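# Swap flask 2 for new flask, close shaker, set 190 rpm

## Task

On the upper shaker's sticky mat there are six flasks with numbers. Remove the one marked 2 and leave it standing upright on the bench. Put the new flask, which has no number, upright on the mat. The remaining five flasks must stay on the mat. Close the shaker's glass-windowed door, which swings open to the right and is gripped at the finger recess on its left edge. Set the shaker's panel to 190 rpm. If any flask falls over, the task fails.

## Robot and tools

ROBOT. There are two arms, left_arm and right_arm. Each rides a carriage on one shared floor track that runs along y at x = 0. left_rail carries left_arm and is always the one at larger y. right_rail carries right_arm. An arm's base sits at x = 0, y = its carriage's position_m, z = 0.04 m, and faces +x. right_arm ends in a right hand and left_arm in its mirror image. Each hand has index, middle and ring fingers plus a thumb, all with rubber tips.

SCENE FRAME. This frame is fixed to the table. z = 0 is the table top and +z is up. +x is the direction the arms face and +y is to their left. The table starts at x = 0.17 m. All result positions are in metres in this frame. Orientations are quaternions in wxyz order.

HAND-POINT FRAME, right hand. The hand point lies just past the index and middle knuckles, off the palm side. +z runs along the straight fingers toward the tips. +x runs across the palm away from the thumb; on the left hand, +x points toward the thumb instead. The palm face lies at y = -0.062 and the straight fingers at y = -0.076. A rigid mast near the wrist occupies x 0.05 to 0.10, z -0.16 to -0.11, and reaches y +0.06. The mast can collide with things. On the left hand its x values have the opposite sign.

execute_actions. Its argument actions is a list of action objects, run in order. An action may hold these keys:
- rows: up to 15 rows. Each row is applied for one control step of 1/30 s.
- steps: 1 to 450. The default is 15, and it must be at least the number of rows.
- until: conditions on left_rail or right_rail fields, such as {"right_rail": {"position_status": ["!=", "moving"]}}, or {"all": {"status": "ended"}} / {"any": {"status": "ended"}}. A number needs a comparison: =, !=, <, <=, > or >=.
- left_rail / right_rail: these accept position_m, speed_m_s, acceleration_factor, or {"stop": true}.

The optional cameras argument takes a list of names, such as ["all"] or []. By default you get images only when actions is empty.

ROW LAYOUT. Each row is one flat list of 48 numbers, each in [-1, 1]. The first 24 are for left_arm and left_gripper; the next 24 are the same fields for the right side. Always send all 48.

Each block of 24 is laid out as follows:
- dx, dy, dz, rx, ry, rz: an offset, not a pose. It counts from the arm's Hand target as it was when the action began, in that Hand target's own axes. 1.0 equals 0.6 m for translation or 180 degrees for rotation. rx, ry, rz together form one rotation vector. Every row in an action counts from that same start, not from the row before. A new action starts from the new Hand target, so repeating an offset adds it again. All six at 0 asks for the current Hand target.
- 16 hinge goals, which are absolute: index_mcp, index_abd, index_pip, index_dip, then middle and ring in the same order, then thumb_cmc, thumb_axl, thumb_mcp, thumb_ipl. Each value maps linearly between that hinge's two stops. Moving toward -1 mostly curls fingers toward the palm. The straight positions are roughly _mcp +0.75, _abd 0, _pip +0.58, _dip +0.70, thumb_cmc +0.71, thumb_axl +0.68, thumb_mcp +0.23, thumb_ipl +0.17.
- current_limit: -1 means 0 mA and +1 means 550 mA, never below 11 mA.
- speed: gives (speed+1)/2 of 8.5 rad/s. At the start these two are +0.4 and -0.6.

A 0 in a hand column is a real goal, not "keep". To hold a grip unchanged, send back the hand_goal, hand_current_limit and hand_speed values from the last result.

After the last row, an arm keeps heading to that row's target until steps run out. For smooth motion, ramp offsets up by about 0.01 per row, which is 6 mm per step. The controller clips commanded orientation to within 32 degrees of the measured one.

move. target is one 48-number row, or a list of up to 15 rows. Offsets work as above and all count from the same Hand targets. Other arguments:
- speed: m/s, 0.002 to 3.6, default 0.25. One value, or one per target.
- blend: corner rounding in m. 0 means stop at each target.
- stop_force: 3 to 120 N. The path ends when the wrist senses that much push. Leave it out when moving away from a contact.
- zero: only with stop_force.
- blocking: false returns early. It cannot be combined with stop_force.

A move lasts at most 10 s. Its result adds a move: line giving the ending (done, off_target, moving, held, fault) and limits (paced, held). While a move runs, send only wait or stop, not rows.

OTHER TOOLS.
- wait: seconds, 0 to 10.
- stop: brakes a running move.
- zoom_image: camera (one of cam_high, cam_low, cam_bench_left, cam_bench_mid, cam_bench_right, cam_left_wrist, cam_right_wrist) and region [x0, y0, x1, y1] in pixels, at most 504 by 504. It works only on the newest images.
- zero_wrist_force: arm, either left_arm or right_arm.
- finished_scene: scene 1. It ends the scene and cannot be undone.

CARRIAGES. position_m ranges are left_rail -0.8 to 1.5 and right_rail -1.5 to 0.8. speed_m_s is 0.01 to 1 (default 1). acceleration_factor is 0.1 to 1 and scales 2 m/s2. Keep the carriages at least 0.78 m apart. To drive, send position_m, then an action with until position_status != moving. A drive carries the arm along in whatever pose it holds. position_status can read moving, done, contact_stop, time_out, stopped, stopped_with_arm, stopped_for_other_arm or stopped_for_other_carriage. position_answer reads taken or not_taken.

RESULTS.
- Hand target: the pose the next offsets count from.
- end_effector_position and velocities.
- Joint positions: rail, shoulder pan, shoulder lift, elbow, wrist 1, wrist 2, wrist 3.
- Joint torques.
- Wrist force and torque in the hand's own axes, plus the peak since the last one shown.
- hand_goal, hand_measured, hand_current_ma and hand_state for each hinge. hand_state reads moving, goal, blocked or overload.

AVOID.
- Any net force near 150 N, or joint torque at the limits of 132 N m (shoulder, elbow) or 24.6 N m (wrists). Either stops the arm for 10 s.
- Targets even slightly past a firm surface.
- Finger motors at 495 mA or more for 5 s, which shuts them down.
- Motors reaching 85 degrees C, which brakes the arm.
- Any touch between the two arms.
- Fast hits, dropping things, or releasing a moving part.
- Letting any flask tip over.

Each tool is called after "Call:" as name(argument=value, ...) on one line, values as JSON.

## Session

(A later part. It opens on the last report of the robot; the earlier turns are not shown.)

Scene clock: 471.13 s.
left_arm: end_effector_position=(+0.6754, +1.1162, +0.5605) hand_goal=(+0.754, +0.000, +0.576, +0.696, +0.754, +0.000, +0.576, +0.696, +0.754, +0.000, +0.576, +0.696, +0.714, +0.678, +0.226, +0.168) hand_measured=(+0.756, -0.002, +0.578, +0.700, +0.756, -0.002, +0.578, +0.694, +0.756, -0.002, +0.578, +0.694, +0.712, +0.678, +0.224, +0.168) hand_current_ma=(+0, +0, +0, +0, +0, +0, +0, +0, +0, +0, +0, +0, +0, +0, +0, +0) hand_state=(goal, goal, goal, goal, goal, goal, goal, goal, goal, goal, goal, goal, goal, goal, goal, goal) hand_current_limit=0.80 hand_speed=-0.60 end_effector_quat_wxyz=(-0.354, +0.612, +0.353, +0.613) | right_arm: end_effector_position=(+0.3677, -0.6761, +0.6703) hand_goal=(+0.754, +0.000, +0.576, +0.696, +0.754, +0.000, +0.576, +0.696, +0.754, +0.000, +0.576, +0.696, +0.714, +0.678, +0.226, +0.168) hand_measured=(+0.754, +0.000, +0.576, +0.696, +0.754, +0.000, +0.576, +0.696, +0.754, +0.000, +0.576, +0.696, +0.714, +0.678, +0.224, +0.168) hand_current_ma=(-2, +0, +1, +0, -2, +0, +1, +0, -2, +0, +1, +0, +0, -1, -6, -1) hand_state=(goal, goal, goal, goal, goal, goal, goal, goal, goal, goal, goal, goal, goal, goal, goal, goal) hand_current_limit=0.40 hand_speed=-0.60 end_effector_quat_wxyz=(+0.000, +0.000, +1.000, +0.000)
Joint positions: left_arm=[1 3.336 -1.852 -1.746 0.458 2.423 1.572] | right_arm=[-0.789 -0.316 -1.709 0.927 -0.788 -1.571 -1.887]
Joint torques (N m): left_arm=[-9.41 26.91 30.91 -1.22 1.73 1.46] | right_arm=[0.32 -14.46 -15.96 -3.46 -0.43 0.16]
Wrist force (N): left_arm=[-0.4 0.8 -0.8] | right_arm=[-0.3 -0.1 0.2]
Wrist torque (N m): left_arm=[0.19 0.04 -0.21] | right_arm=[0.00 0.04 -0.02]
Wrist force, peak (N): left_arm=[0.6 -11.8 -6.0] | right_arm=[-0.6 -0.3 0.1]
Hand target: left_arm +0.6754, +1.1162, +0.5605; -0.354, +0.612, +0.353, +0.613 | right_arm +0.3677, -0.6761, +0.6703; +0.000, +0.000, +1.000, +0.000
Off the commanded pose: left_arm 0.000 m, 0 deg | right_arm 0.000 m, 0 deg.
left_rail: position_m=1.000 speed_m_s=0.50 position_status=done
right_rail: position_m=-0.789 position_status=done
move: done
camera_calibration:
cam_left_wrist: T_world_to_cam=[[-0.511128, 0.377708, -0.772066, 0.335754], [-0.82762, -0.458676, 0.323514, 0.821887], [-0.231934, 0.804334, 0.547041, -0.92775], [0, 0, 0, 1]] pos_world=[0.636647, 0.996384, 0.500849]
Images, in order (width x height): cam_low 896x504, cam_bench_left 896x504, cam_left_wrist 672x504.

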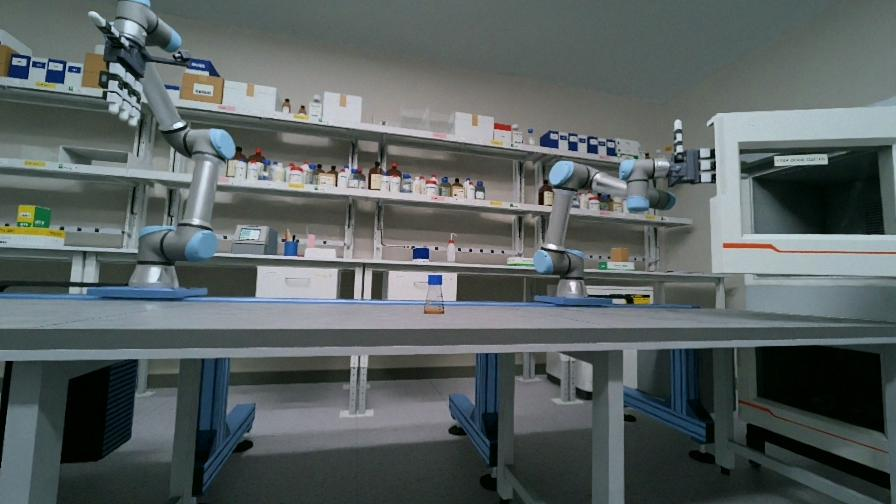

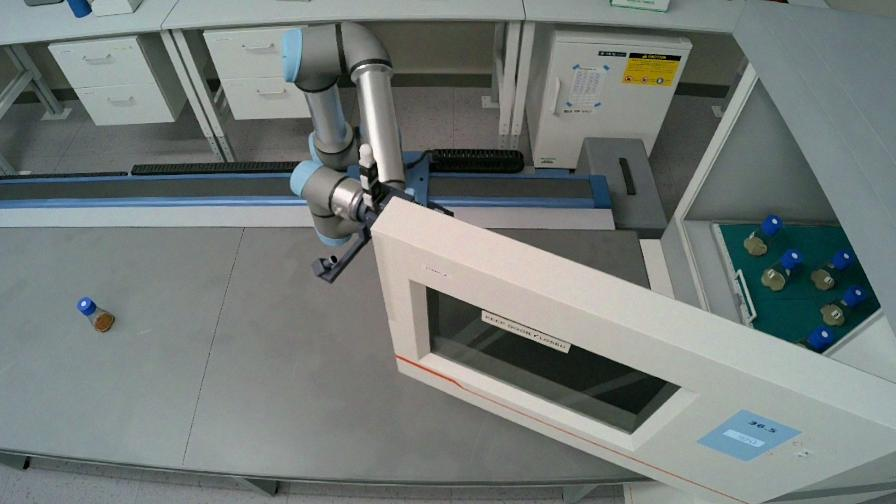

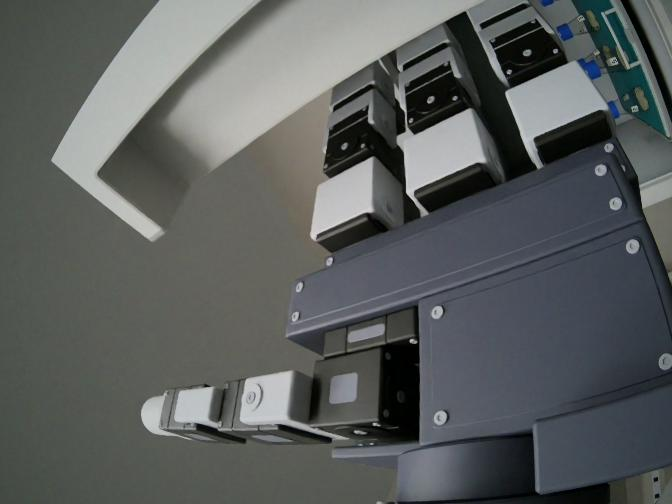

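Call:
move(target=[[0,-0.3,0,0,0,0,0.754,0,0.576,0.696,0.754,0,0.576,0.696,0.754,0,0.576,0.696,0.714,0.678,0.226,0.168,0.8,-0.6,0,0,0,0,0,0,0.754,0,0.576,0.696,0.754,0,0.576,0.696,0.754,0,0.576,0.696,0.714,0.678,0.226,0.168,0.4,-0.6],[-0.1,-0.664,0.067,0.1306,-0.1306,0.4874,0.754,0,0.576,0.696,0.754,0,0.576,0.696,0.754,0,0.576,0.696,0.714,0.678,0.226,0.168,0.8,-0.6,0,0,0,0,0,0,0.754,0,0.576,0.696,0.754,0,0.576,0.696,0.754,0,0.576,0.696,0.714,0.678,0.226,0.168,0.4,-0.6]], speed=0.2, blend=0.03, cameras=["cam_left_wrist","cam_bench_left"])

Scene clock: 590.53 s.
left_arm: end_effector_position=(+0.3772, +1.3277, +0.5101) hand_goal=(+0.754, +0.000, +0.576, +0.696, +0.754, +0.000, +0.576, +0.696, +0.754, +0.000, +0.576, +0.696, +0.714, +0.678, +0.226, +0.168) hand_measured=(+0.746, -0.002, +0.576, +0.698, +0.746, -0.002, +0.576, +0.694, +0.748, -0.002, +0.576, +0.694, +0.708, +0.678, +0.224, +0.168) hand_current_ma=(-1, +0, +0, +0, -2, +0, +0, +0, -1, +0, +0, +0, -1, +0, +0, +0) hand_state=(goal, goal, goal, goal, goal, goal, goal, goal, goal, goal, goal, goal, goal, goal, goal, goal) hand_current_limit=0.80 hand_speed=-0.60 end_effector_quat_wxyz=(+0.677, -0.725, -0.063, -0.109) | right_arm: end_effector_position=(+0.3677, -0.6761, +0.6703) hand_goal=(+0.754, +0.000, +0.576, +0.696, +0.754, +0.000, +0.576, +0.696, +0.754, +0.000, +0.576, +0.696, +0.714, +0.678, +0.226, +0.168) hand_measured=(+0.754, +0.000, +0.576, +0.696, +0.754, +0.000, +0.576, +0.696, +0.754, +0.000, +0.576, +0.696, +0.714, +0.678, +0.224, +0.168) hand_current_ma=(-2, +0, +1, +0, -2, +0, +1, +0, -2, +0, +1, +0, +0, -1, -6, -1) hand_state=(goal, goal, goal, goal, goal, goal, goal, goal, goal, goal, goal, goal, goal, goal, goal, goal) hand_current_limit=0.40 hand_speed=-0.60 end_effector_quat_wxyz=(+0.000, +0.000, +1.000, +0.000)
Joint positions: left_arm=[1 3.874 -1.397 -2.055 0.228 2.335 2.837] | right_arm=[-0.789 -0.316 -1.709 0.927 -0.788 -1.571 -1.887]
Joint torques (N m): left_arm=[-9.56 21.24 9.33 -0.96 -1.74 -1.68] | right_arm=[0.13 -14.71 -16.15 -3.51 -0.55 0.12]
Wrist force (N): left_arm=[-0.4 0.9 0.2] | right_arm=[-0.1 0.0 0.1]
Wrist torque (N m): left_arm=[0.23 0.10 0.04] | right_arm=[0.00 0.01 0.00]
Wrist force, peak (N): left_arm=[-0.5 1.8 -0.9] | right_arm=[-0.5 -0.3 0.0]
Hand target: left_arm +0.3772, +1.3277, +0.5101; +0.677, -0.725, -0.063, -0.109 (not the last commanded pose) | right_arm +0.3677, -0.6761, +0.6703; +0.000, +0.000, +1.000, +0.000
Off the commanded pose: left_arm 0.036 m, 15 deg | right_arm 0.000 m, 0 deg.
left_rail: position_m=1.000 speed_m_s=0.50 position_status=done
right_rail: position_m=-0.789 position_status=done
move: held (left_arm; a check stopped the path); path passed 1 of 2 targets; limits=held
pose unreachable (left arm): on one or more control steps of this call, first in action 0 (counted from 0), this arm could not follow its commanded pose, so it was not sent that pose on those steps. It may still have moved: this result reports where it is.
cause: moving toward the commanded pose would bring two parts of the arm too close to each other (joints 5 (wrist 1) to 7 (wrist 3) lie between them).
camera_calibration:
cam_left_wrist: T_world_to_cam=[[-0.8938, 0.160855, 0.418626, -0.110585], [0.138481, -0.788851, 0.59878, 0.621936], [0.42655, 0.593161, 0.682799, -1.17676], [0, 0, 0, 1]] pos_world=[0.316982, 1.20641, 0.477384]
Images, in order (width x height): cam_bench_left 896x504, cam_left_wrist 672x504.

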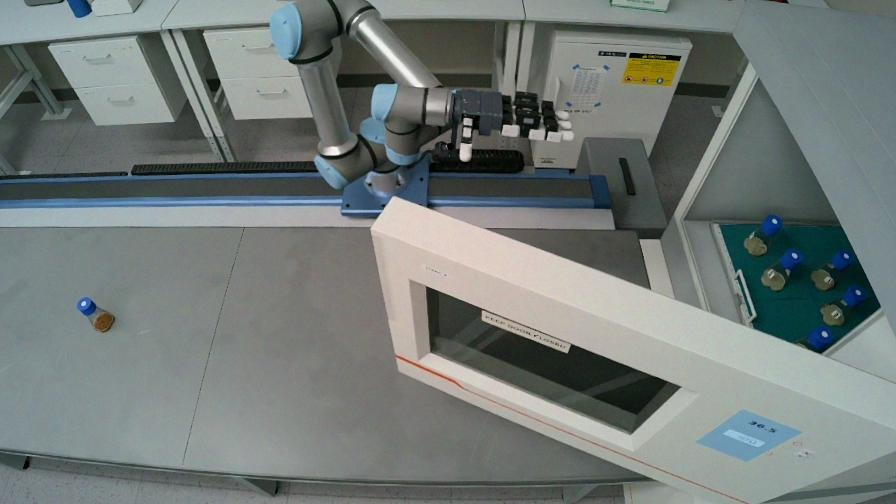

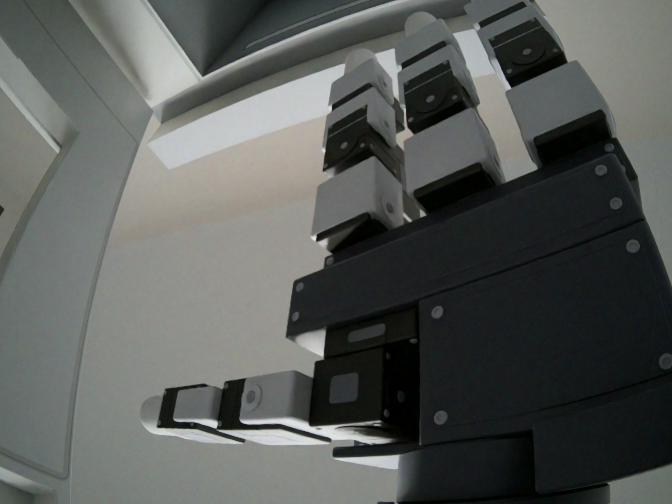

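Call:
move(target=[-0.301,-0.07,0.182,0.0217,-0.0208,0.078,0.137,0,0.358,0.478,0.137,0,0.358,0.478,0.754,0,0.576,0.696,-0.571,0.678,0.226,0.168,0.4,-0.4,0,0,0,0,0,0,0.754,0,0.576,0.696,0.754,0,0.576,0.696,0.754,0,0.576,0.696,0.714,0.678,0.226,0.168,0.4,-0.6], speed=0.2)

Call:
execute_actions(actions=[{"left_rail":{"position_m":1.2},"steps":150,"until":{"left_rail":{"position_status":["!=","moving"]}}}], cameras=["cam_left_wrist","cam_bench_left"])

Scene clock: 606.07 s.
left_arm: end_effector_position=(+0.2003, +1.4496, +0.5002) hand_goal=(+0.138, +0.000, +0.358, +0.478, +0.138, +0.000, +0.358, +0.478, +0.754, +0.000, +0.576, +0.696, -0.570, +0.678, +0.226, +0.168) hand_measured=(+0.134, -0.002, +0.358, +0.480, +0.132, -0.002, +0.358, +0.480, +0.746, -0.002, +0.576, +0.694, -0.570, +0.678, +0.224, +0.168) hand_current_ma=(-1, +0, +0, +0, -1, +0, +0, +0, -1, +0, +0, +0, +0, +0, +0, +0) hand_state=(goal, goal, goal, goal, goal, goal, goal, goal, goal, goal, goal, goal, goal, goal, goal, goal) hand_current_limit=0.40 hand_speed=-0.40 end_effector_quat_wxyz=(+0.707, -0.707, +0.000, +0.000) | right_arm: end_effector_position=(+0.3677, -0.6761, +0.6703) hand_goal=(+0.754, +0.000, +0.576, +0.696, +0.754, +0.000, +0.576, +0.696, +0.754, +0.000, +0.576, +0.696, +0.714, +0.678, +0.226, +0.168) hand_measured=(+0.754, +0.000, +0.576, +0.696, +0.754, +0.000, +0.576, +0.696, +0.754, +0.000, +0.576, +0.696, +0.714, +0.678, +0.224, +0.168) hand_current_ma=(-2, +0, +1, +0, -2, +0, +1, +0, -2, +0, +1, +0, +0, -1, -6, -1) hand_state=(goal, goal, goal, goal, goal, goal, goal, goal, goal, goal, goal, goal, goal, goal, goal, goal) hand_current_limit=0.40 hand_speed=-0.60 end_effector_quat_wxyz=(+0.000, +0.000, +1.000, +0.000)
Joint positions: left_arm=[1 4.524 -1.278 -2.185 0.321 1.76 3.142] | right_arm=[-0.789 -0.316 -1.709 0.927 -0.788 -1.571 -1.887]
Joint torques (N m): left_arm=[8.41 2.22 9 4.02 -1.76 1.45] | right_arm=[0.29 -15.01 -16 -3.52 -0.47 0.08]
Wrist force (N): left_arm=[-0.2 0.9 -0.1] | right_arm=[-0.3 -0.2 0.0]
Wrist torque (N m): left_arm=[0.28 0.03 -0.18] | right_arm=[-0.03 0.04 -0.02]
Wrist force, peak (N): left_arm=[-1.0 1.0 0.4] | right_arm=[-0.4 -0.4 0.4]
Hand target: left_arm +0.2003, +1.4496, +0.5001; +0.707, -0.707, +0.000, +0.000 | right_arm +0.3677, -0.6761, +0.6703; +0.000, +0.000, +1.000, +0.000
Off the commanded pose: left_arm 0.000 m, 0 deg | right_arm 0.000 m, 0 deg.
left_rail: position_m=1.000 speed_m_s=0.50 position_status=done
right_rail: position_m=-0.789 position_status=done
move: done

Scene clock: 607.27 s.
left_arm: end_effector_position=(+0.2002, +1.6496, +0.5001) hand_goal=(+0.138, +0.000, +0.358, +0.478, +0.138, +0.000, +0.358, +0.478, +0.754, +0.000, +0.576, +0.696, -0.570, +0.678, +0.226, +0.168) hand_measured=(+0.132, -0.002, +0.358, +0.480, +0.132, -0.002, +0.358, +0.480, +0.746, -0.002, +0.576, +0.694, -0.570, +0.678, +0.224, +0.168) hand_current_ma=(-1, +0, +0, +0, -1, +0, +0, +0, -2, +0, +0, +0, +0, +0, +0, +0) hand_state=(goal, goal, goal, goal, goal, goal, goal, goal, goal, goal, goal, goal, goal, goal, goal, goal) hand_current_limit=0.40 hand_speed=-0.40 end_effector_quat_wxyz=(+0.707, -0.707, +0.000, +0.000) | right_arm: end_effector_position=(+0.3677, -0.6761, +0.6703) hand_goal=(+0.754, +0.000, +0.576, +0.696, +0.754, +0.000, +0.576, +0.696, +0.754, +0.000, +0.576, +0.696, +0.714, +0.678, +0.226, +0.168) hand_measured=(+0.754, +0.000, +0.576, +0.696, +0.754, +0.000, +0.576, +0.696, +0.754, +0.000, +0.576, +0.696, +0.714, +0.678, +0.224, +0.168) hand_current_ma=(-2, +0, +1, +0, -2, +0, +1, +0, -2, +0, +1, +0, +0, -1, -6, -1) hand_state=(goal, goal, goal, goal, goal, goal, goal, goal, goal, goal, goal, goal, goal, goal, goal, goal) hand_current_limit=0.40 hand_speed=-0.60 end_effector_quat_wxyz=(+0.000, +0.000, +1.000, +0.000)
Joint positions: left_arm=[1.2 4.524 -1.278 -2.185 0.321 1.76 3.142] | right_arm=[-0.789 -0.316 -1.709 0.927 -0.788 -1.571 -1.887]
Joint torques (N m): left_arm=[-3.61 16.13 19.29 1 -1.73 1.37] | right_arm=[0.33 -14.92 -15.7 -3.69 -0.46 0.11]
Wrist force (N): left_arm=[-0.3 0.7 0.0] | right_arm=[-0.2 0.0 -0.2]
Wrist torque (N m): left_arm=[0.26 0.05 -0.18] | right_arm=[0.02 0.04 -0.02]
Wrist force, peak (N): left_arm=[-0.4 0.8 -1.6] | right_arm=[-0.3 -0.4 0.2]
Hand target: left_arm +0.2003, +1.6496, +0.5001; +0.707, -0.707, +0.000, +0.000 | right_arm +0.3677, -0.6761, +0.6703; +0.000, +0.000, +1.000, +0.000
Off the commanded pose: left_arm 0.000 m, 0 deg | right_arm 0.000 m, 0 deg.
left_rail: position_m=1.200 speed_m_s=0.50 position_status=done
right_rail: position_m=-0.789 position_status=done
camera_calibration:
cam_left_wrist: T_world_to_cam=[[-0.772048, 0.0703952, 0.631653, -0.298046], [0.324564, -0.810818, 0.487066, 0.961236], [0.546443, 0.58105, 0.603143, -1.2496], [0, 0, 0, 1]] pos_world=[0.140747, 1.52645, 0.473764]
Images, in order (width x height): cam_bench_left 896x504, cam_left_wrist 672x504.

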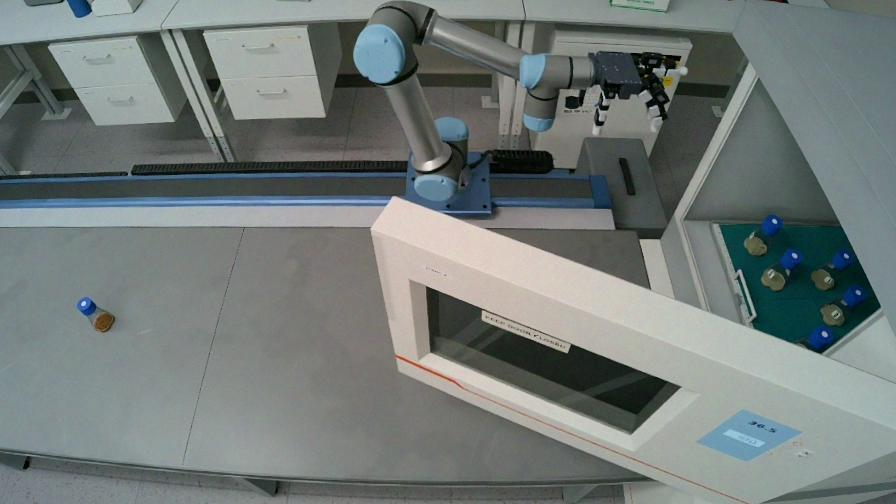

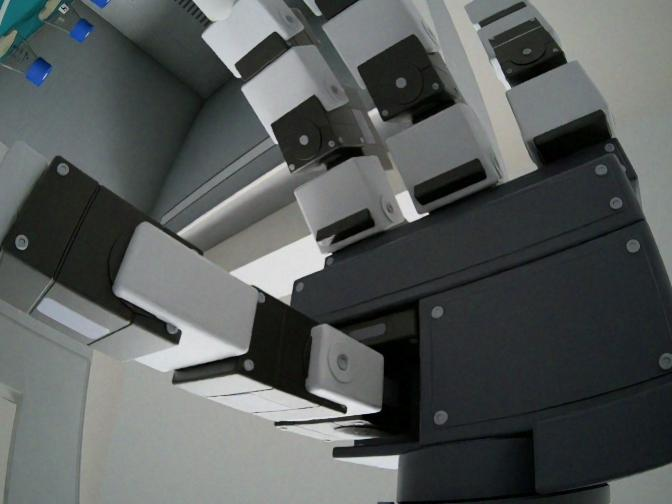

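Call:
zoom_image(camera="cam_left_wrist", region=[0, 0, 200, 130])

Scaled by 2.520 from the camera's 672x504 image, which has a finer 960x720 frame.

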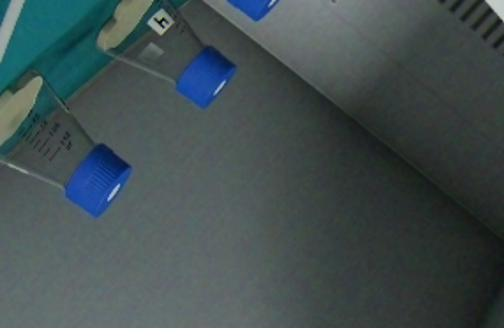

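Call:
move(target=[0.1,0,0.05,0,0,0.5,0.137,0,0.358,0.478,0.137,0,0.358,0.478,0.754,0,0.576,0.696,-0.571,0.678,0.226,0.168,0.4,-0.4,0,0,0,0,0,0,0.754,0,0.576,0.696,0.754,0,0.576,0.696,0.754,0,0.576,0.696,0.714,0.678,0.226,0.168,0.4,-0.6], speed=0.4, cameras=["cam_left_wrist"])

Call:
zoom_image(camera="cam_left_wrist", region=[0, 0, 350, 250])

Scene clock: 631.30 s.
left_arm: end_effector_position=(+0.2079, +1.6531, +0.5005) hand_goal=(+0.138, +0.000, +0.358, +0.478, +0.138, +0.000, +0.358, +0.478, +0.754, +0.000, +0.576, +0.696, -0.570, +0.678, +0.226, +0.168) hand_measured=(+0.132, -0.002, +0.358, +0.480, +0.132, -0.002, +0.358, +0.480, +0.746, -0.002, +0.576, +0.694, -0.570, +0.678, +0.224, +0.168) hand_current_ma=(-1, +0, +0, +0, -1, +0, +0, +0, -2, +0, +0, +0, +0, +0, +0, +0) hand_state=(goal, goal, goal, goal, goal, goal, goal, goal, goal, goal, goal, goal, goal, goal, goal, goal) hand_current_limit=0.40 hand_speed=-0.40 end_effector_quat_wxyz=(+0.704, -0.705, +0.065, +0.060) | right_arm: end_effector_position=(+0.3677, -0.6761, +0.6703) hand_goal=(+0.754, +0.000, +0.576, +0.696, +0.754, +0.000, +0.576, +0.696, +0.754, +0.000, +0.576, +0.696, +0.714, +0.678, +0.226, +0.168) hand_measured=(+0.754, +0.000, +0.576, +0.696, +0.754, +0.000, +0.576, +0.696, +0.754, +0.000, +0.576, +0.696, +0.714, +0.678, +0.224, +0.168) hand_current_ma=(-2, +0, +1, +0, -2, +0, +1, +0, -2, +0, +1, +0, +0, -1, -6, -1) hand_state=(goal, goal, goal, goal, goal, goal, goal, goal, goal, goal, goal, goal, goal, goal, goal, goal) hand_current_limit=0.40 hand_speed=-0.60 end_effector_quat_wxyz=(+0.000, +0.000, +1.000, +0.000)
Joint positions: left_arm=[1.2 4.447 -1.324 -2.144 0.324 1.829 3.318] | right_arm=[-0.789 -0.316 -1.709 0.927 -0.788 -1.571 -1.887]
Joint torques (N m): left_arm=[8.86 18.73 9.32 -0.65 -1.81 -1.48] | right_arm=[0.47 -15.79 -16.29 -3.58 -0.5 -0.03]
Wrist force (N): left_arm=[-0.1 0.7 -0.1] | right_arm=[-0.1 -0.2 0.0]
Wrist torque (N m): left_arm=[0.26 0.01 0.04] | right_arm=[0.00 0.02 0.00]
Wrist force, peak (N): left_arm=[1.7 0.2 0.8] | right_arm=[-0.5 0.0 -0.3]
Hand target: left_arm +0.2078, +1.6531, +0.5005; +0.704, -0.705, +0.065, +0.060 (not the last commanded pose) | right_arm +0.3677, -0.6761, +0.6703; +0.000, +0.000, +1.000, +0.000
Off the commanded pose: left_arm 0.059 m, 80 deg | right_arm 0.000 m, 0 deg.
left_rail: position_m=1.200 speed_m_s=0.50 position_status=done
right_rail: position_m=-0.789 position_status=done
move: held (left_arm; a check stopped the path); limits=held
pose unreachable (left arm): on one or more control steps of this call, first in action 0 (counted from 0), this arm could not follow its commanded pose, so it was not sent that pose on those steps. It may still have moved: this result reports where it is.
cause: moving toward the commanded pose would bring two parts of the arm too close to each other (joints 5 (wrist 1) to 7 (wrist 3) lie between them).
camera_calibration:
cam_left_wrist: T_world_to_cam=[[-0.64872, 0.0765446, 0.757168, -0.391298], [0.398981, -0.813029, 0.424027, 0.981112], [0.648056, 0.57717, 0.496888, -1.21752], [0, 0, 0, 1]] pos_world=[0.143733, 1.53034, 0.485231]
Images, in order (width x height): cam_left_wrist 672x504.

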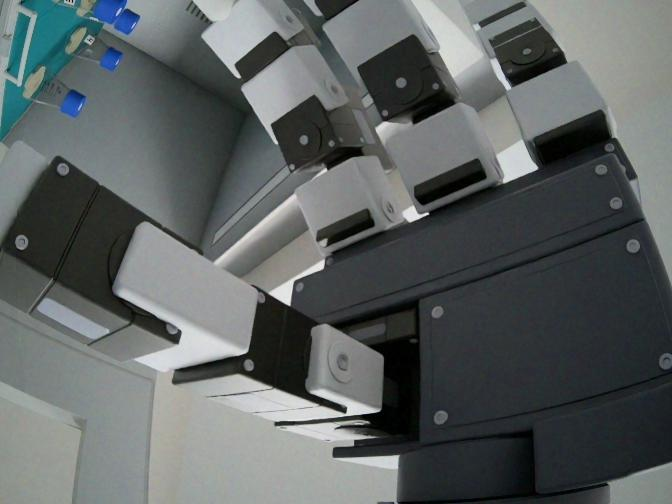

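Scaled by 1.440 from the camera's 672x504 image, which has a finer 960x720 frame.

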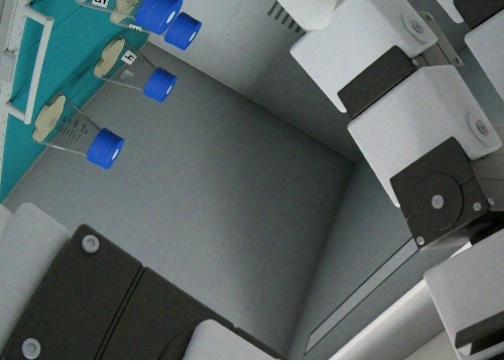

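Call:
move(target=[-0.34,0.435,0.112,0,0,-0.058,0.137,0,0.358,0.478,0.137,0,0.358,0.478,0.754,0,0.576,0.696,-0.571,0.678,0.226,0.168,0.4,-0.4,0,0,0,0,0,0,0.754,0,0.576,0.696,0.754,0,0.576,0.696,0.754,0,0.576,0.696,0.714,0.678,0.226,0.168,0.4,-0.6], speed=0.3, cameras=["cam_left_wrist"])

Call:
zoom_image(camera="cam_left_wrist", region=[0, 50, 280, 250])

Scene clock: 643.37 s.
left_arm: end_effector_position=(-0.0383, +1.7215, +0.2792) hand_goal=(+0.138, +0.000, +0.358, +0.478, +0.138, +0.000, +0.358, +0.478, +0.754, +0.000, +0.576, +0.696, -0.570, +0.678, +0.226, +0.168) hand_measured=(+0.132, -0.002, +0.358, +0.480, +0.132, -0.002, +0.358, +0.480, +0.746, -0.002, +0.576, +0.694, -0.570, +0.678, +0.224, +0.168) hand_current_ma=(-1, +0, +0, +0, -1, +0, +0, +0, -2, +0, +0, +0, +0, +0, +0, +0) hand_state=(goal, goal, goal, goal, goal, goal, goal, goal, goal, goal, goal, goal, goal, goal, goal, goal) hand_current_limit=0.40 hand_speed=-0.40 end_effector_quat_wxyz=(+0.706, -0.708, +0.000, -0.005) | right_arm: end_effector_position=(+0.3677, -0.6761, +0.6703) hand_goal=(+0.754, +0.000, +0.576, +0.696, +0.754, +0.000, +0.576, +0.696, +0.754, +0.000, +0.576, +0.696, +0.714, +0.678, +0.226, +0.168) hand_measured=(+0.754, +0.000, +0.576, +0.696, +0.754, +0.000, +0.576, +0.696, +0.754, +0.000, +0.576, +0.696, +0.714, +0.678, +0.224, +0.168) hand_current_ma=(-2, +0, +1, +0, -2, +0, +1, +0, -2, +0, +1, +0, +0, -1, -6, -1) hand_state=(goal, goal, goal, goal, goal, goal, goal, goal, goal, goal, goal, goal, goal, goal, goal, goal) hand_current_limit=0.40 hand_speed=-0.60 end_effector_quat_wxyz=(+0.000, +0.000, +1.000, +0.000)
Joint positions: left_arm=[1.2 5.387 -1.795 -2.461 1.111 0.889 3.137] | right_arm=[-0.789 -0.316 -1.709 0.927 -0.788 -1.571 -1.887]
Joint torques (N m): left_arm=[7.9 12.56 21.86 3.61 -1.65 -1.44] | right_arm=[0.46 -15.22 -16.09 -3.73 -0.44 0.16]
Wrist force (N): left_arm=[-0.2 0.8 0.1] | right_arm=[-0.2 0.1 0.0]
Wrist torque (N m): left_arm=[0.26 0.07 0.04] | right_arm=[0.01 0.03 -0.01]
Wrist force, peak (N): left_arm=[-1.2 1.9 0.0] | right_arm=[-0.4 -0.3 -0.1]
Hand target: left_arm -0.0383, +1.7215, +0.2792; +0.706, -0.708, +0.000, -0.005 | right_arm +0.3677, -0.6761, +0.6703; +0.000, +0.000, +1.000, +0.000
Off the commanded pose: left_arm 0.000 m, 0 deg | right_arm 0.000 m, 0 deg.
left_rail: position_m=1.200 speed_m_s=0.50 position_status=done
right_rail: position_m=-0.789 position_status=done
move: done
camera_calibration:
cam_left_wrist: T_world_to_cam=[[-0.775305, 0.0771243, 0.626861, -0.358133], [0.315799, -0.812202, 0.490509, 1.20555], [0.546968, 0.578256, 0.605348, -1.02354], [0, 0, 0, 1]] pos_world=[-0.0985285, 1.59864, 0.252767]
Images, in order (width x height): cam_left_wrist 672x504.

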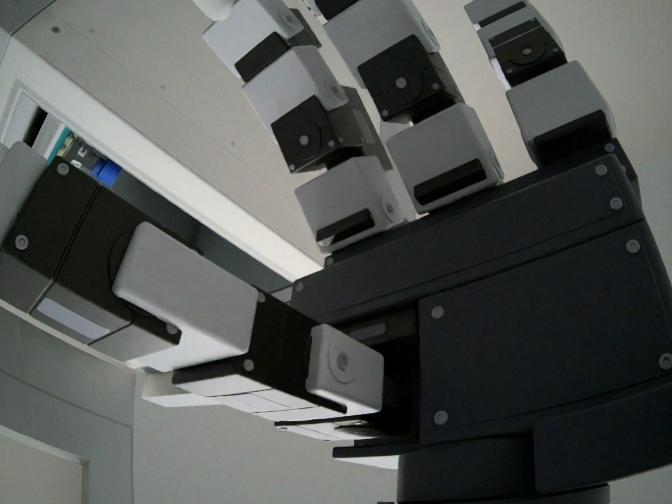

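Scaled by 1.800 from the camera's 672x504 image, which has a finer 960x720 frame.

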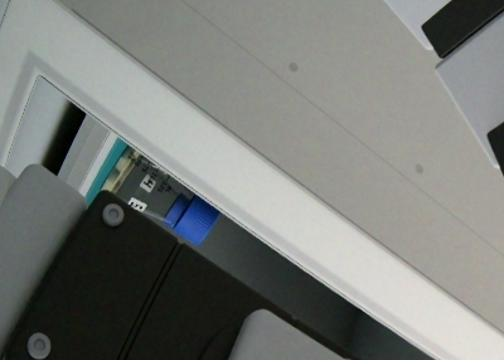

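Call:
move(target=[0.163,-0.162,-0.08,0,0,0,0.137,0,0.358,0.478,0.137,0,0.358,0.478,0.754,0,0.576,0.696,0.714,0.678,0.226,0.168,0.4,-0.2,0,0,0,0,0,0,0.754,0,0.576,0.696,0.754,0,0.576,0.696,0.754,0,0.576,0.696,0.714,0.678,0.226,0.168,0.4,-0.6], speed=0.3, cameras=["cam_left_wrist"])

Call:
zoom_image(camera="cam_left_wrist", region=[0, 0, 250, 200])

Scene clock: 651.77 s.
left_arm: end_effector_position=(+0.0586, +1.6731, +0.3771) hand_goal=(+0.138, +0.000, +0.358, +0.478, +0.138, +0.000, +0.358, +0.478, +0.754, +0.000, +0.576, +0.696, +0.714, +0.678, +0.226, +0.168) hand_measured=(+0.132, -0.002, +0.358, +0.480, +0.132, -0.002, +0.358, +0.480, +0.746, -0.002, +0.576, +0.694, +0.696, +0.678, +0.224, +0.168) hand_current_ma=(-1, +0, +0, +0, -1, +0, +0, +0, -2, +0, +0, +0, -8, +0, +0, +0) hand_state=(goal, goal, goal, goal, goal, goal, goal, goal, goal, goal, goal, goal, goal, goal, goal, goal) hand_current_limit=0.40 hand_speed=-0.20 end_effector_quat_wxyz=(+0.706, -0.708, +0.000, -0.005) | right_arm: end_effector_position=(+0.3677, -0.6761, +0.6703) hand_goal=(+0.754, +0.000, +0.576, +0.696, +0.754, +0.000, +0.576, +0.696, +0.754, +0.000, +0.576, +0.696, +0.714, +0.678, +0.226, +0.168) hand_measured=(+0.754, +0.000, +0.576, +0.696, +0.754, +0.000, +0.576, +0.696, +0.754, +0.000, +0.576, +0.696, +0.714, +0.678, +0.224, +0.168) hand_current_ma=(-2, +0, +1, +0, -2, +0, +1, +0, -2, +0, +1, +0, +0, -1, -6, -1) hand_state=(goal, goal, goal, goal, goal, goal, goal, goal, goal, goal, goal, goal, goal, goal, goal, goal) hand_current_limit=0.40 hand_speed=-0.60 end_effector_quat_wxyz=(+0.000, +0.000, +1.000, +0.000)
Joint positions: left_arm=[1.2 5.147 -1.354 -2.495 0.705 1.129 3.137] | right_arm=[-0.789 -0.316 -1.709 0.927 -0.788 -1.571 -1.887]
Joint torques (N m): left_arm=[-8.97 16.46 27.72 -0.88 1.76 1.4] | right_arm=[0.17 -15.73 -16.24 -3.72 -0.45 0.1]
Wrist force (N): left_arm=[-0.4 0.8 0.0] | right_arm=[-0.1 -0.3 0.0]
Wrist torque (N m): left_arm=[0.27 0.07 -0.14] | right_arm=[-0.03 0.01 0.00]
Wrist force, peak (N): left_arm=[-1.1 2.0 0.3] | right_arm=[-0.4 -0.3 -0.3]
Hand target: left_arm +0.0586, +1.6730, +0.3771; +0.706, -0.708, +0.000, -0.005 | right_arm +0.3677, -0.6761, +0.6703; +0.000, +0.000, +1.000, +0.000
Off the commanded pose: left_arm 0.000 m, 0 deg | right_arm 0.000 m, 0 deg.
left_rail: position_m=1.200 speed_m_s=0.50 position_status=done
right_rail: position_m=-0.789 position_status=done
move: done
camera_calibration:
cam_left_wrist: T_world_to_cam=[[-0.775347, 0.0771682, 0.626803, -0.340628], [0.315579, -0.812365, 0.49038, 1.08796], [0.547035, 0.578021, 0.605512, -1.10745], [0, 0, 0, 1]] pos_world=[-0.00162799, 1.55024, 0.350567]
Images, in order (width x height): cam_left_wrist 672x504.

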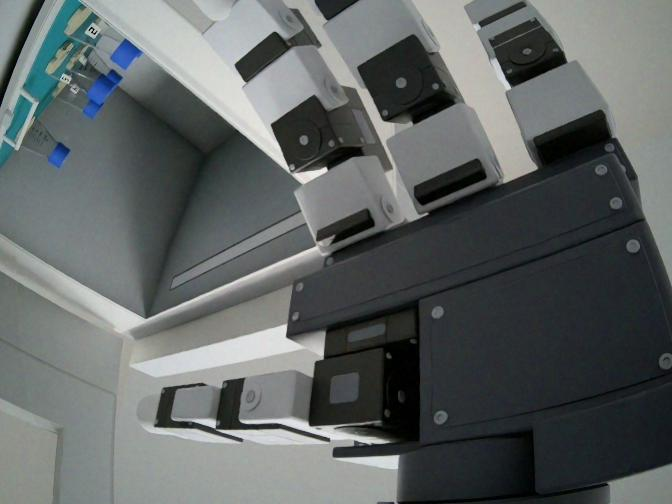

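Scaled by 2.016 from the camera's 672x504 image, which has a finer 960x720 frame.

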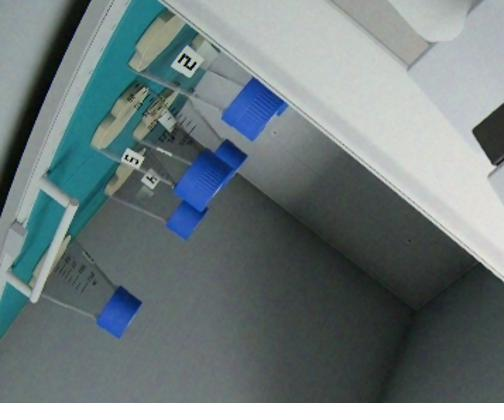

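Call:
move(target=[[0.235,-0.122,0.045,0,0,0,0.137,0,0.358,0.478,0.137,0,0.358,0.478,0.754,0,0.576,0.696,-0.571,0.678,0.226,0.168,0.4,-0.2,0,0,0,0,0,0,0.754,0,0.576,0.696,0.754,0,0.576,0.696,0.754,0,0.576,0.696,0.714,0.678,0.226,0.168,0.4,-0.6],[0.585,-0.122,0.212,0,0,0,0.137,0,0.358,0.478,0.137,0,0.358,0.478,0.754,0,0.576,0.696,-0.571,0.678,0.226,0.168,0.4,-0.2,0,0,0,0,0,0,0.754,0,0.576,0.696,0.754,0,0.576,0.696,0.754,0,0.576,0.696,0.714,0.678,0.226,0.168,0.4,-0.6]], speed=0.2, blend=0.03, cameras=["cam_left_wrist","cam_bench_left"])

Scene clock: 691.90 s.
left_arm: end_effector_position=(+0.3249, +1.7508, +0.4575) hand_goal=(+0.138, +0.000, +0.358, +0.478, +0.138, +0.000, +0.358, +0.478, +0.754, +0.000, +0.576, +0.696, -0.570, +0.678, +0.226, +0.168) hand_measured=(+0.132, +0.000, +0.358, +0.480, +0.130, +0.000, +0.358, +0.480, +0.718, -0.130, +0.548, +0.680, -0.568, +0.678, +0.224, +0.168) hand_current_ma=(-1, +0, +0, +0, -1, +0, +0, +0, -27, -214, -15, -6, +0, +0, +0, +0) hand_state=(goal, goal, goal, goal, goal, goal, goal, goal, blocked, blocked, blocked, goal, goal, goal, goal, goal) hand_current_limit=0.40 hand_speed=-0.20 end_effector_quat_wxyz=(+0.714, -0.700, -0.001, -0.012) | right_arm: end_effector_position=(+0.3677, -0.6761, +0.6703) hand_goal=(+0.754, +0.000, +0.576, +0.696, +0.754, +0.000, +0.576, +0.696, +0.754, +0.000, +0.576, +0.696, +0.714, +0.678, +0.226, +0.168) hand_measured=(+0.754, +0.000, +0.576, +0.696, +0.754, +0.000, +0.576, +0.696, +0.754, +0.000, +0.576, +0.696, +0.714, +0.678, +0.224, +0.168) hand_current_ma=(-2, +0, +1, +0, -2, +0, +1, +0, -2, +0, +1, +0, +0, -1, -6, -1) hand_state=(goal, goal, goal, goal, goal, goal, goal, goal, goal, goal, goal, goal, goal, goal, goal, goal) hand_current_limit=0.40 hand_speed=-0.60 end_effector_quat_wxyz=(+0.000, +0.000, +1.000, +0.000)
Joint positions: left_arm=[1.2 4.274 -1.74 -1.889 0.507 1.993 3.133] | right_arm=[-0.789 -0.316 -1.709 0.927 -0.788 -1.571 -1.887]
Joint torques (N m): left_arm=[-0.98 28.04 19.85 1.35 -0.02 -0.01] | right_arm=[0.59 -16.15 -16.07 -3.86 -0.51 0.01]
Wrist force (N): left_arm=[-0.3 0.9 -25.4] | right_arm=[0.0 -0.1 0.1]
Wrist torque (N m): left_arm=[2.09 -1.96 -0.12] | right_arm=[0.00 0.00 0.00]
Wrist force, peak (N): left_arm=[18.6 -1.5 -151.5] | right_arm=[-0.3 0.1 0.5]
Hand target: left_arm +0.3249, +1.7508, +0.4575; +0.714, -0.700, -0.001, -0.012 (not the last commanded pose) | right_arm +0.3677, -0.6761, +0.6703; +0.000, +0.000, +1.000, +0.000
Off the commanded pose: left_arm 0.097 m, 1 deg | right_arm 0.000 m, 0 deg.
FORCE FAULT: contact force on the left arm reached its limit, and that arm stopped for 10 seconds. The contact can be on any part of that arm, not only on its tool. That arm's remaining commands of this call were not run. That arm's target is now where it stood when the stop ended, not its last command. That arm accepts commands again.
left_rail: position_m=1.200 speed_m_s=0.50 position_status=done
right_rail: position_m=-0.789 position_status=done
move: fault (left_arm); path passed 1 of 2 targets
camera_calibration:
cam_left_wrist: T_world_to_cam=[[-0.781929, 0.0708603, 0.619327, -0.173898], [0.303031, -0.82502, 0.476985, 1.06009], [0.544757, 0.560643, 0.623634, -1.32394], [0, 0, 0, 1]] pos_world=[0.264011, 1.62918, 0.427709]
Images, in order (width x height): cam_bench_left 896x504, cam_left_wrist 672x504.

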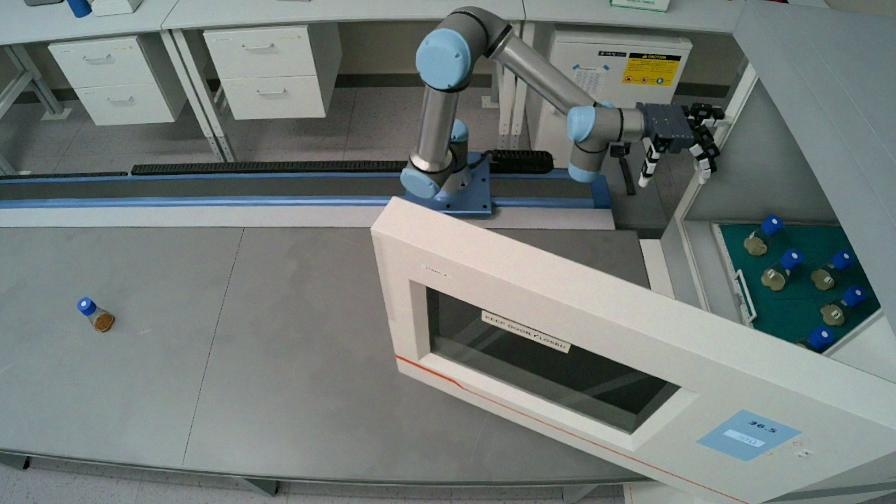

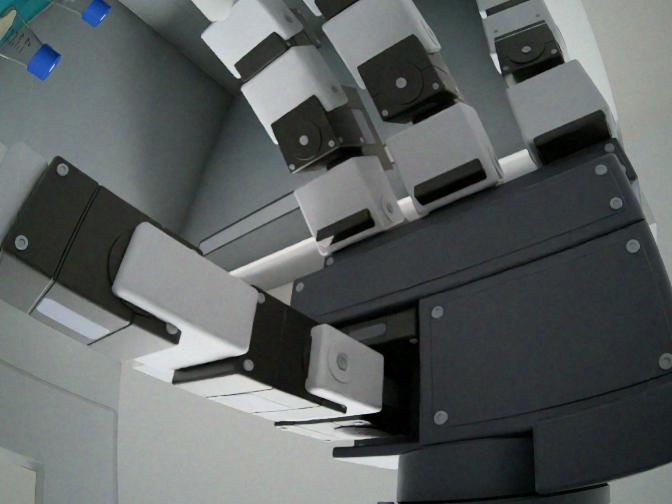

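Call:
move(target=[0,0,-0.15,0,0,0,0.137,0,0.358,0.478,0.137,0,0.358,0.478,0.7,0,0.5,0.6,-0.571,0.678,0.226,0.168,0.4,-0.2,0,0,0,0,0,0,0.754,0,0.576,0.696,0.754,0,0.576,0.696,0.754,0,0.576,0.696,0.714,0.678,0.226,0.168,0.4,-0.6], speed=0.1)

Call:
move(target=[0.142,0,0,0.0,0,0.0,0.137,0,0.358,0.478,0.137,0,0.358,0.478,-0.205,0,-0.591,-0.174,-0.571,0.678,0.226,0.168,0.4,-0.2,0,0,0,0,0,0,0.754,0,0.576,0.696,0.754,0,0.576,0.696,0.754,0,0.576,0.696,0.714,0.678,0.226,0.168,0.4,-0.6], speed=0.15, cameras=["cam_left_wrist","cam_bench_left"])

Scene clock: 700.83 s.
left_arm: end_effector_position=(+0.3246, +1.7196, +0.4569) hand_goal=(+0.138, +0.000, +0.358, +0.478, +0.138, +0.000, +0.358, +0.478, +0.700, +0.000, +0.500, +0.600, -0.570, +0.678, +0.226, +0.168) hand_measured=(+0.132, +0.000, +0.358, +0.480, +0.130, +0.000, +0.358, +0.480, +0.692, -0.004, +0.500, +0.602, -0.568, +0.678, +0.226, +0.168) hand_current_ma=(-1, +0, +0, +0, -2, +0, +0, +0, -2, +0, +0, +0, +0, +0, +0, +0) hand_state=(goal, goal, goal, goal, goal, goal, goal, goal, goal, goal, goal, goal, goal, goal, goal, goal) hand_current_limit=0.40 hand_speed=-0.20 end_effector_quat_wxyz=(+0.714, -0.700, -0.001, -0.012) | right_arm: end_effector_position=(+0.3677, -0.6761, +0.6703) hand_goal=(+0.754, +0.000, +0.576, +0.696, +0.754, +0.000, +0.576, +0.696, +0.754, +0.000, +0.576, +0.696, +0.714, +0.678, +0.226, +0.168) hand_measured=(+0.754, +0.000, +0.576, +0.696, +0.754, +0.000, +0.576, +0.696, +0.754, +0.000, +0.576, +0.696, +0.714, +0.678, +0.224, +0.168) hand_current_ma=(-2, +0, +1, +0, -2, +0, +1, +0, -2, +0, +1, +0, +0, -1, -6, -1) hand_state=(goal, goal, goal, goal, goal, goal, goal, goal, goal, goal, goal, goal, goal, goal, goal, goal) hand_current_limit=0.40 hand_speed=-0.60 end_effector_quat_wxyz=(+0.000, +0.000, +1.000, +0.000)
Joint positions: left_arm=[1.2 4.241 -1.688 -1.951 0.519 2.026 3.134] | right_arm=[-0.789 -0.316 -1.709 0.927 -0.788 -1.571 -1.887]
Joint torques (N m): left_arm=[8.67 18.78 30.51 -0.87 -1.81 -1.13] | right_arm=[0.38 -16.64 -16.22 -3.9 -0.52 0]
Wrist force (N): left_arm=[0.1 1.0 0.1] | right_arm=[0.1 -0.2 0.1]
Wrist torque (N m): left_arm=[0.28 0.01 -0.15] | right_arm=[-0.02 -0.01 0.01]
Wrist force, peak (N): left_arm=[-0.4 0.6 -25.4] | right_arm=[-0.3 -0.4 0.4]
Hand target: left_arm +0.3246, +1.7197, +0.4569; +0.714, -0.700, -0.001, -0.012 (not the last commanded pose) | right_arm +0.3677, -0.6761, +0.6703; +0.000, +0.000, +1.000, +0.000
Off the commanded pose: left_arm 0.059 m, 0 deg | right_arm 0.000 m, 0 deg.
left_rail: position_m=1.200 speed_m_s=0.50 position_status=done
right_rail: position_m=-0.789 position_status=done
move: held (left_arm; a check stopped the path); limits=held
pose unreachable (left arm): on one or more control steps of this call, first in action 0 (counted from 0), this arm could not follow its commanded pose, so it was not sent that pose on those steps. It may still have moved: this result reports where it is.
cause: moving toward the commanded pose would bring two parts of the arm too close to each other (joints 5 (wrist 1) to 7 (wrist 3) lie between them).

Scene clock: 701.53 s.
left_arm: end_effector_position=(+0.3247, +1.7197, +0.4569) hand_goal=(+0.138, +0.000, +0.358, +0.478, +0.138, +0.000, +0.358, +0.478, -0.204, +0.000, -0.590, -0.174, -0.570, +0.678, +0.226, +0.168) hand_measured=(+0.132, +0.000, +0.358, +0.480, +0.130, +0.000, +0.358, +0.480, -0.204, -0.002, -0.582, -0.170, -0.568, +0.678, +0.226, +0.168) hand_current_ma=(-1, +0, +0, +0, -2, +0, +0, +0, +0, +0, +1, +0, +0, +0, +0, +0) hand_state=(goal, goal, goal, goal, goal, goal, goal, goal, goal, goal, goal, goal, goal, goal, goal, goal) hand_current_limit=0.40 hand_speed=-0.20 end_effector_quat_wxyz=(+0.714, -0.700, -0.001, -0.012) | right_arm: end_effector_position=(+0.3677, -0.6761, +0.6703) hand_goal=(+0.754, +0.000, +0.576, +0.696, +0.754, +0.000, +0.576, +0.696, +0.754, +0.000, +0.576, +0.696, +0.714, +0.678, +0.226, +0.168) hand_measured=(+0.754, +0.000, +0.576, +0.696, +0.754, +0.000, +0.576, +0.696, +0.754, +0.000, +0.576, +0.696, +0.714, +0.678, +0.224, +0.168) hand_current_ma=(-2, +0, +1, +0, -2, +0, +1, +0, -2, +0, +1, +0, +0, -1, -6, -1) hand_state=(goal, goal, goal, goal, goal, goal, goal, goal, goal, goal, goal, goal, goal, goal, goal, goal) hand_current_limit=0.40 hand_speed=-0.60 end_effector_quat_wxyz=(+0.000, +0.000, +1.000, +0.000)
Joint positions: left_arm=[1.2 4.241 -1.688 -1.951 0.519 2.027 3.134] | right_arm=[-0.789 -0.316 -1.709 0.927 -0.788 -1.571 -1.887]
Joint torques (N m): left_arm=[7.66 33 7.83 3.62 -1.85 -0.41] | right_arm=[0.71 -16.53 -16.54 -3.89 -0.5 -0.03]
Wrist force (N): left_arm=[-0.1 0.8 0.2] | right_arm=[-0.1 0.0 0.0]
Wrist torque (N m): left_arm=[0.31 0.03 -0.16] | right_arm=[0.00 0.02 0.00]
Wrist force, peak (N): left_arm=[0.8 1.1 0.2] | right_arm=[-0.5 -0.2 0.1]
Hand target: left_arm +0.3247, +1.7197, +0.4569; +0.714, -0.700, -0.001, -0.012 (not the last commanded pose) | right_arm +0.3677, -0.6761, +0.6703; +0.000, +0.000, +1.000, +0.000
Off the commanded pose: left_arm 0.085 m, 0 deg | right_arm 0.000 m, 0 deg.
left_rail: position_m=1.200 speed_m_s=0.50 position_status=done
right_rail: position_m=-0.789 position_status=done
move: held (left_arm; a check stopped the path); limits=held
pose unreachable (left arm): on one or more control steps of this call, first in action 0 (counted from 0), this arm could not follow its commanded pose, so it was not sent that pose on those steps. It may still have moved: this result reports where it is.
cause: moving toward the commanded pose would bring two parts of the arm too close to each other (joints 5 (wrist 1) to 7 (wrist 3) lie between them).
camera_calibration:
cam_left_wrist: T_world_to_cam=[[-0.7819, 0.0709705, 0.619351, -0.171744], [0.302869, -0.825124, 0.476907, 1.03497], [0.544888, 0.560476, 0.62367, -1.3057], [0, 0, 0, 1]] pos_world=[0.263711, 1.59798, 0.427109]
Images, in order (width x height): cam_bench_left 896x504, cam_left_wrist 672x504.

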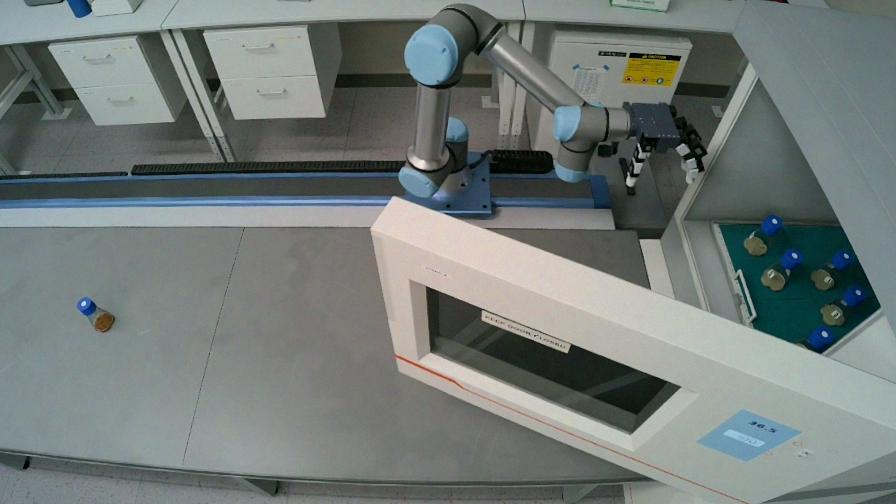

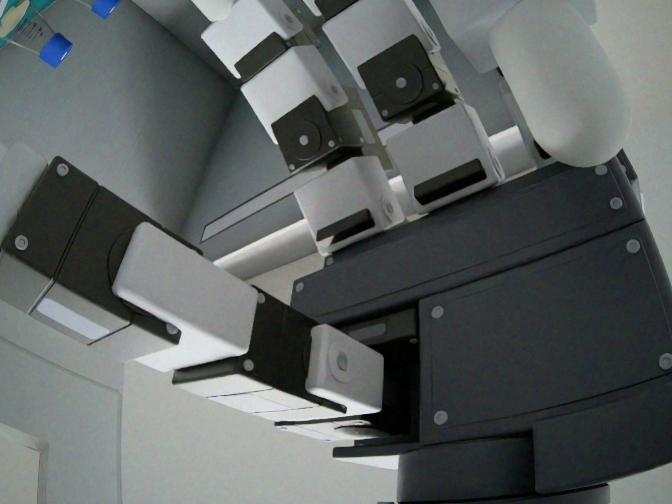

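Call:
move(target=[0.125,0.014,0.002,-0.0068,0.0506,0.0053,0.137,0,0.358,0.478,0.137,0,0.358,0.478,-0.205,0,-0.591,-0.174,-0.571,0.678,0.226,0.168,0.4,-0.2,0,0,0,0,0,0,0.754,0,0.576,0.696,0.754,0,0.576,0.696,0.754,0,0.576,0.696,0.714,0.678,0.226,0.168,0.4,-0.6], speed=0.15, cameras=["cam_left_wrist"])

Scene clock: 726.77 s.
left_arm: end_effector_position=(+0.3997, +1.7198, +0.4498) hand_goal=(+0.138, +0.000, +0.358, +0.478, +0.138, +0.000, +0.358, +0.478, -0.204, +0.000, -0.590, -0.174, -0.570, +0.678, +0.226, +0.168) hand_measured=(+0.132, +0.000, +0.358, +0.480, +0.130, +0.000, +0.358, +0.480, -0.204, -0.002, -0.582, -0.170, -0.568, +0.678, +0.226, +0.168) hand_current_ma=(-1, +0, +0, +0, -2, +0, +0, +0, +0, +0, +1, +0, +0, +0, +0, +0) hand_state=(goal, goal, goal, goal, goal, goal, goal, goal, goal, goal, goal, goal, goal, goal, goal, goal) hand_current_limit=0.40 hand_speed=-0.20 end_effector_quat_wxyz=(+0.704, -0.705, +0.062, -0.061) | right_arm: end_effector_position=(+0.3677, -0.6761, +0.6703) hand_goal=(+0.754, +0.000, +0.576, +0.696, +0.754, +0.000, +0.576, +0.696, +0.754, +0.000, +0.576, +0.696, +0.714, +0.678, +0.226, +0.168) hand_measured=(+0.754, +0.000, +0.576, +0.696, +0.754, +0.000, +0.576, +0.696, +0.754, +0.000, +0.576, +0.696, +0.714, +0.678, +0.224, +0.168) hand_current_ma=(-2, +0, +1, +0, -2, +0, +1, +0, -2, +0, +1, +0, +0, -1, -6, -1) hand_state=(goal, goal, goal, goal, goal, goal, goal, goal, goal, goal, goal, goal, goal, goal, goal, goal) hand_current_limit=0.40 hand_speed=-0.60 end_effector_quat_wxyz=(+0.000, +0.000, +1.000, +0.000)
Joint positions: left_arm=[1.2 4.165 -1.768 -1.861 0.487 1.944 3.142] | right_arm=[-0.789 -0.316 -1.709 0.927 -0.788 -1.571 -1.887]
Joint torques (N m): left_arm=[-9.81 23.65 30.71 -0.81 -1.74 1.51] | right_arm=[0.83 -17.09 -16.25 -3.91 -0.52 0.09]
Wrist force (N): left_arm=[0.1 0.8 0.1] | right_arm=[-0.2 -0.3 0.3]
Wrist torque (N m): left_arm=[0.31 0.02 -0.14] | right_arm=[-0.06 0.02 -0.03]
Wrist force, peak (N): left_arm=[0.4 1.2 0.3] | right_arm=[-0.5 -0.4 -0.1]
Hand target: left_arm +0.3998, +1.7199, +0.4498; +0.704, -0.705, +0.062, -0.061 | right_arm +0.3677, -0.6761, +0.6703; +0.000, +0.000, +1.000, +0.000
Off the commanded pose: left_arm 0.000 m, 0 deg | right_arm 0.000 m, 0 deg.
left_rail: position_m=1.200 speed_m_s=0.50 position_status=done
right_rail: position_m=-0.789 position_status=done
move: done
camera_calibration:
cam_left_wrist: T_world_to_cam=[[-0.747542, 0.204072, 0.632089, -0.357076], [0.178921, -0.854589, 0.487509, 1.11123], [0.639663, 0.477527, 0.602328, -1.22789], [0, 0, 0, 1]] pos_world=[0.319683, 1.60886, 0.423562]
Images, in order (width x height): cam_left_wrist 672x504.

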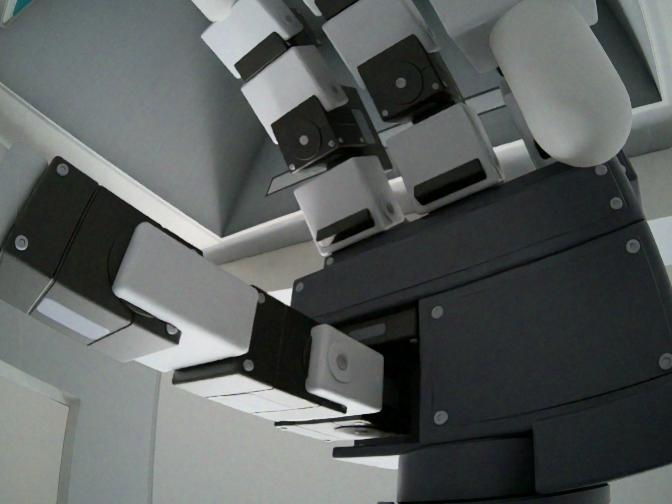

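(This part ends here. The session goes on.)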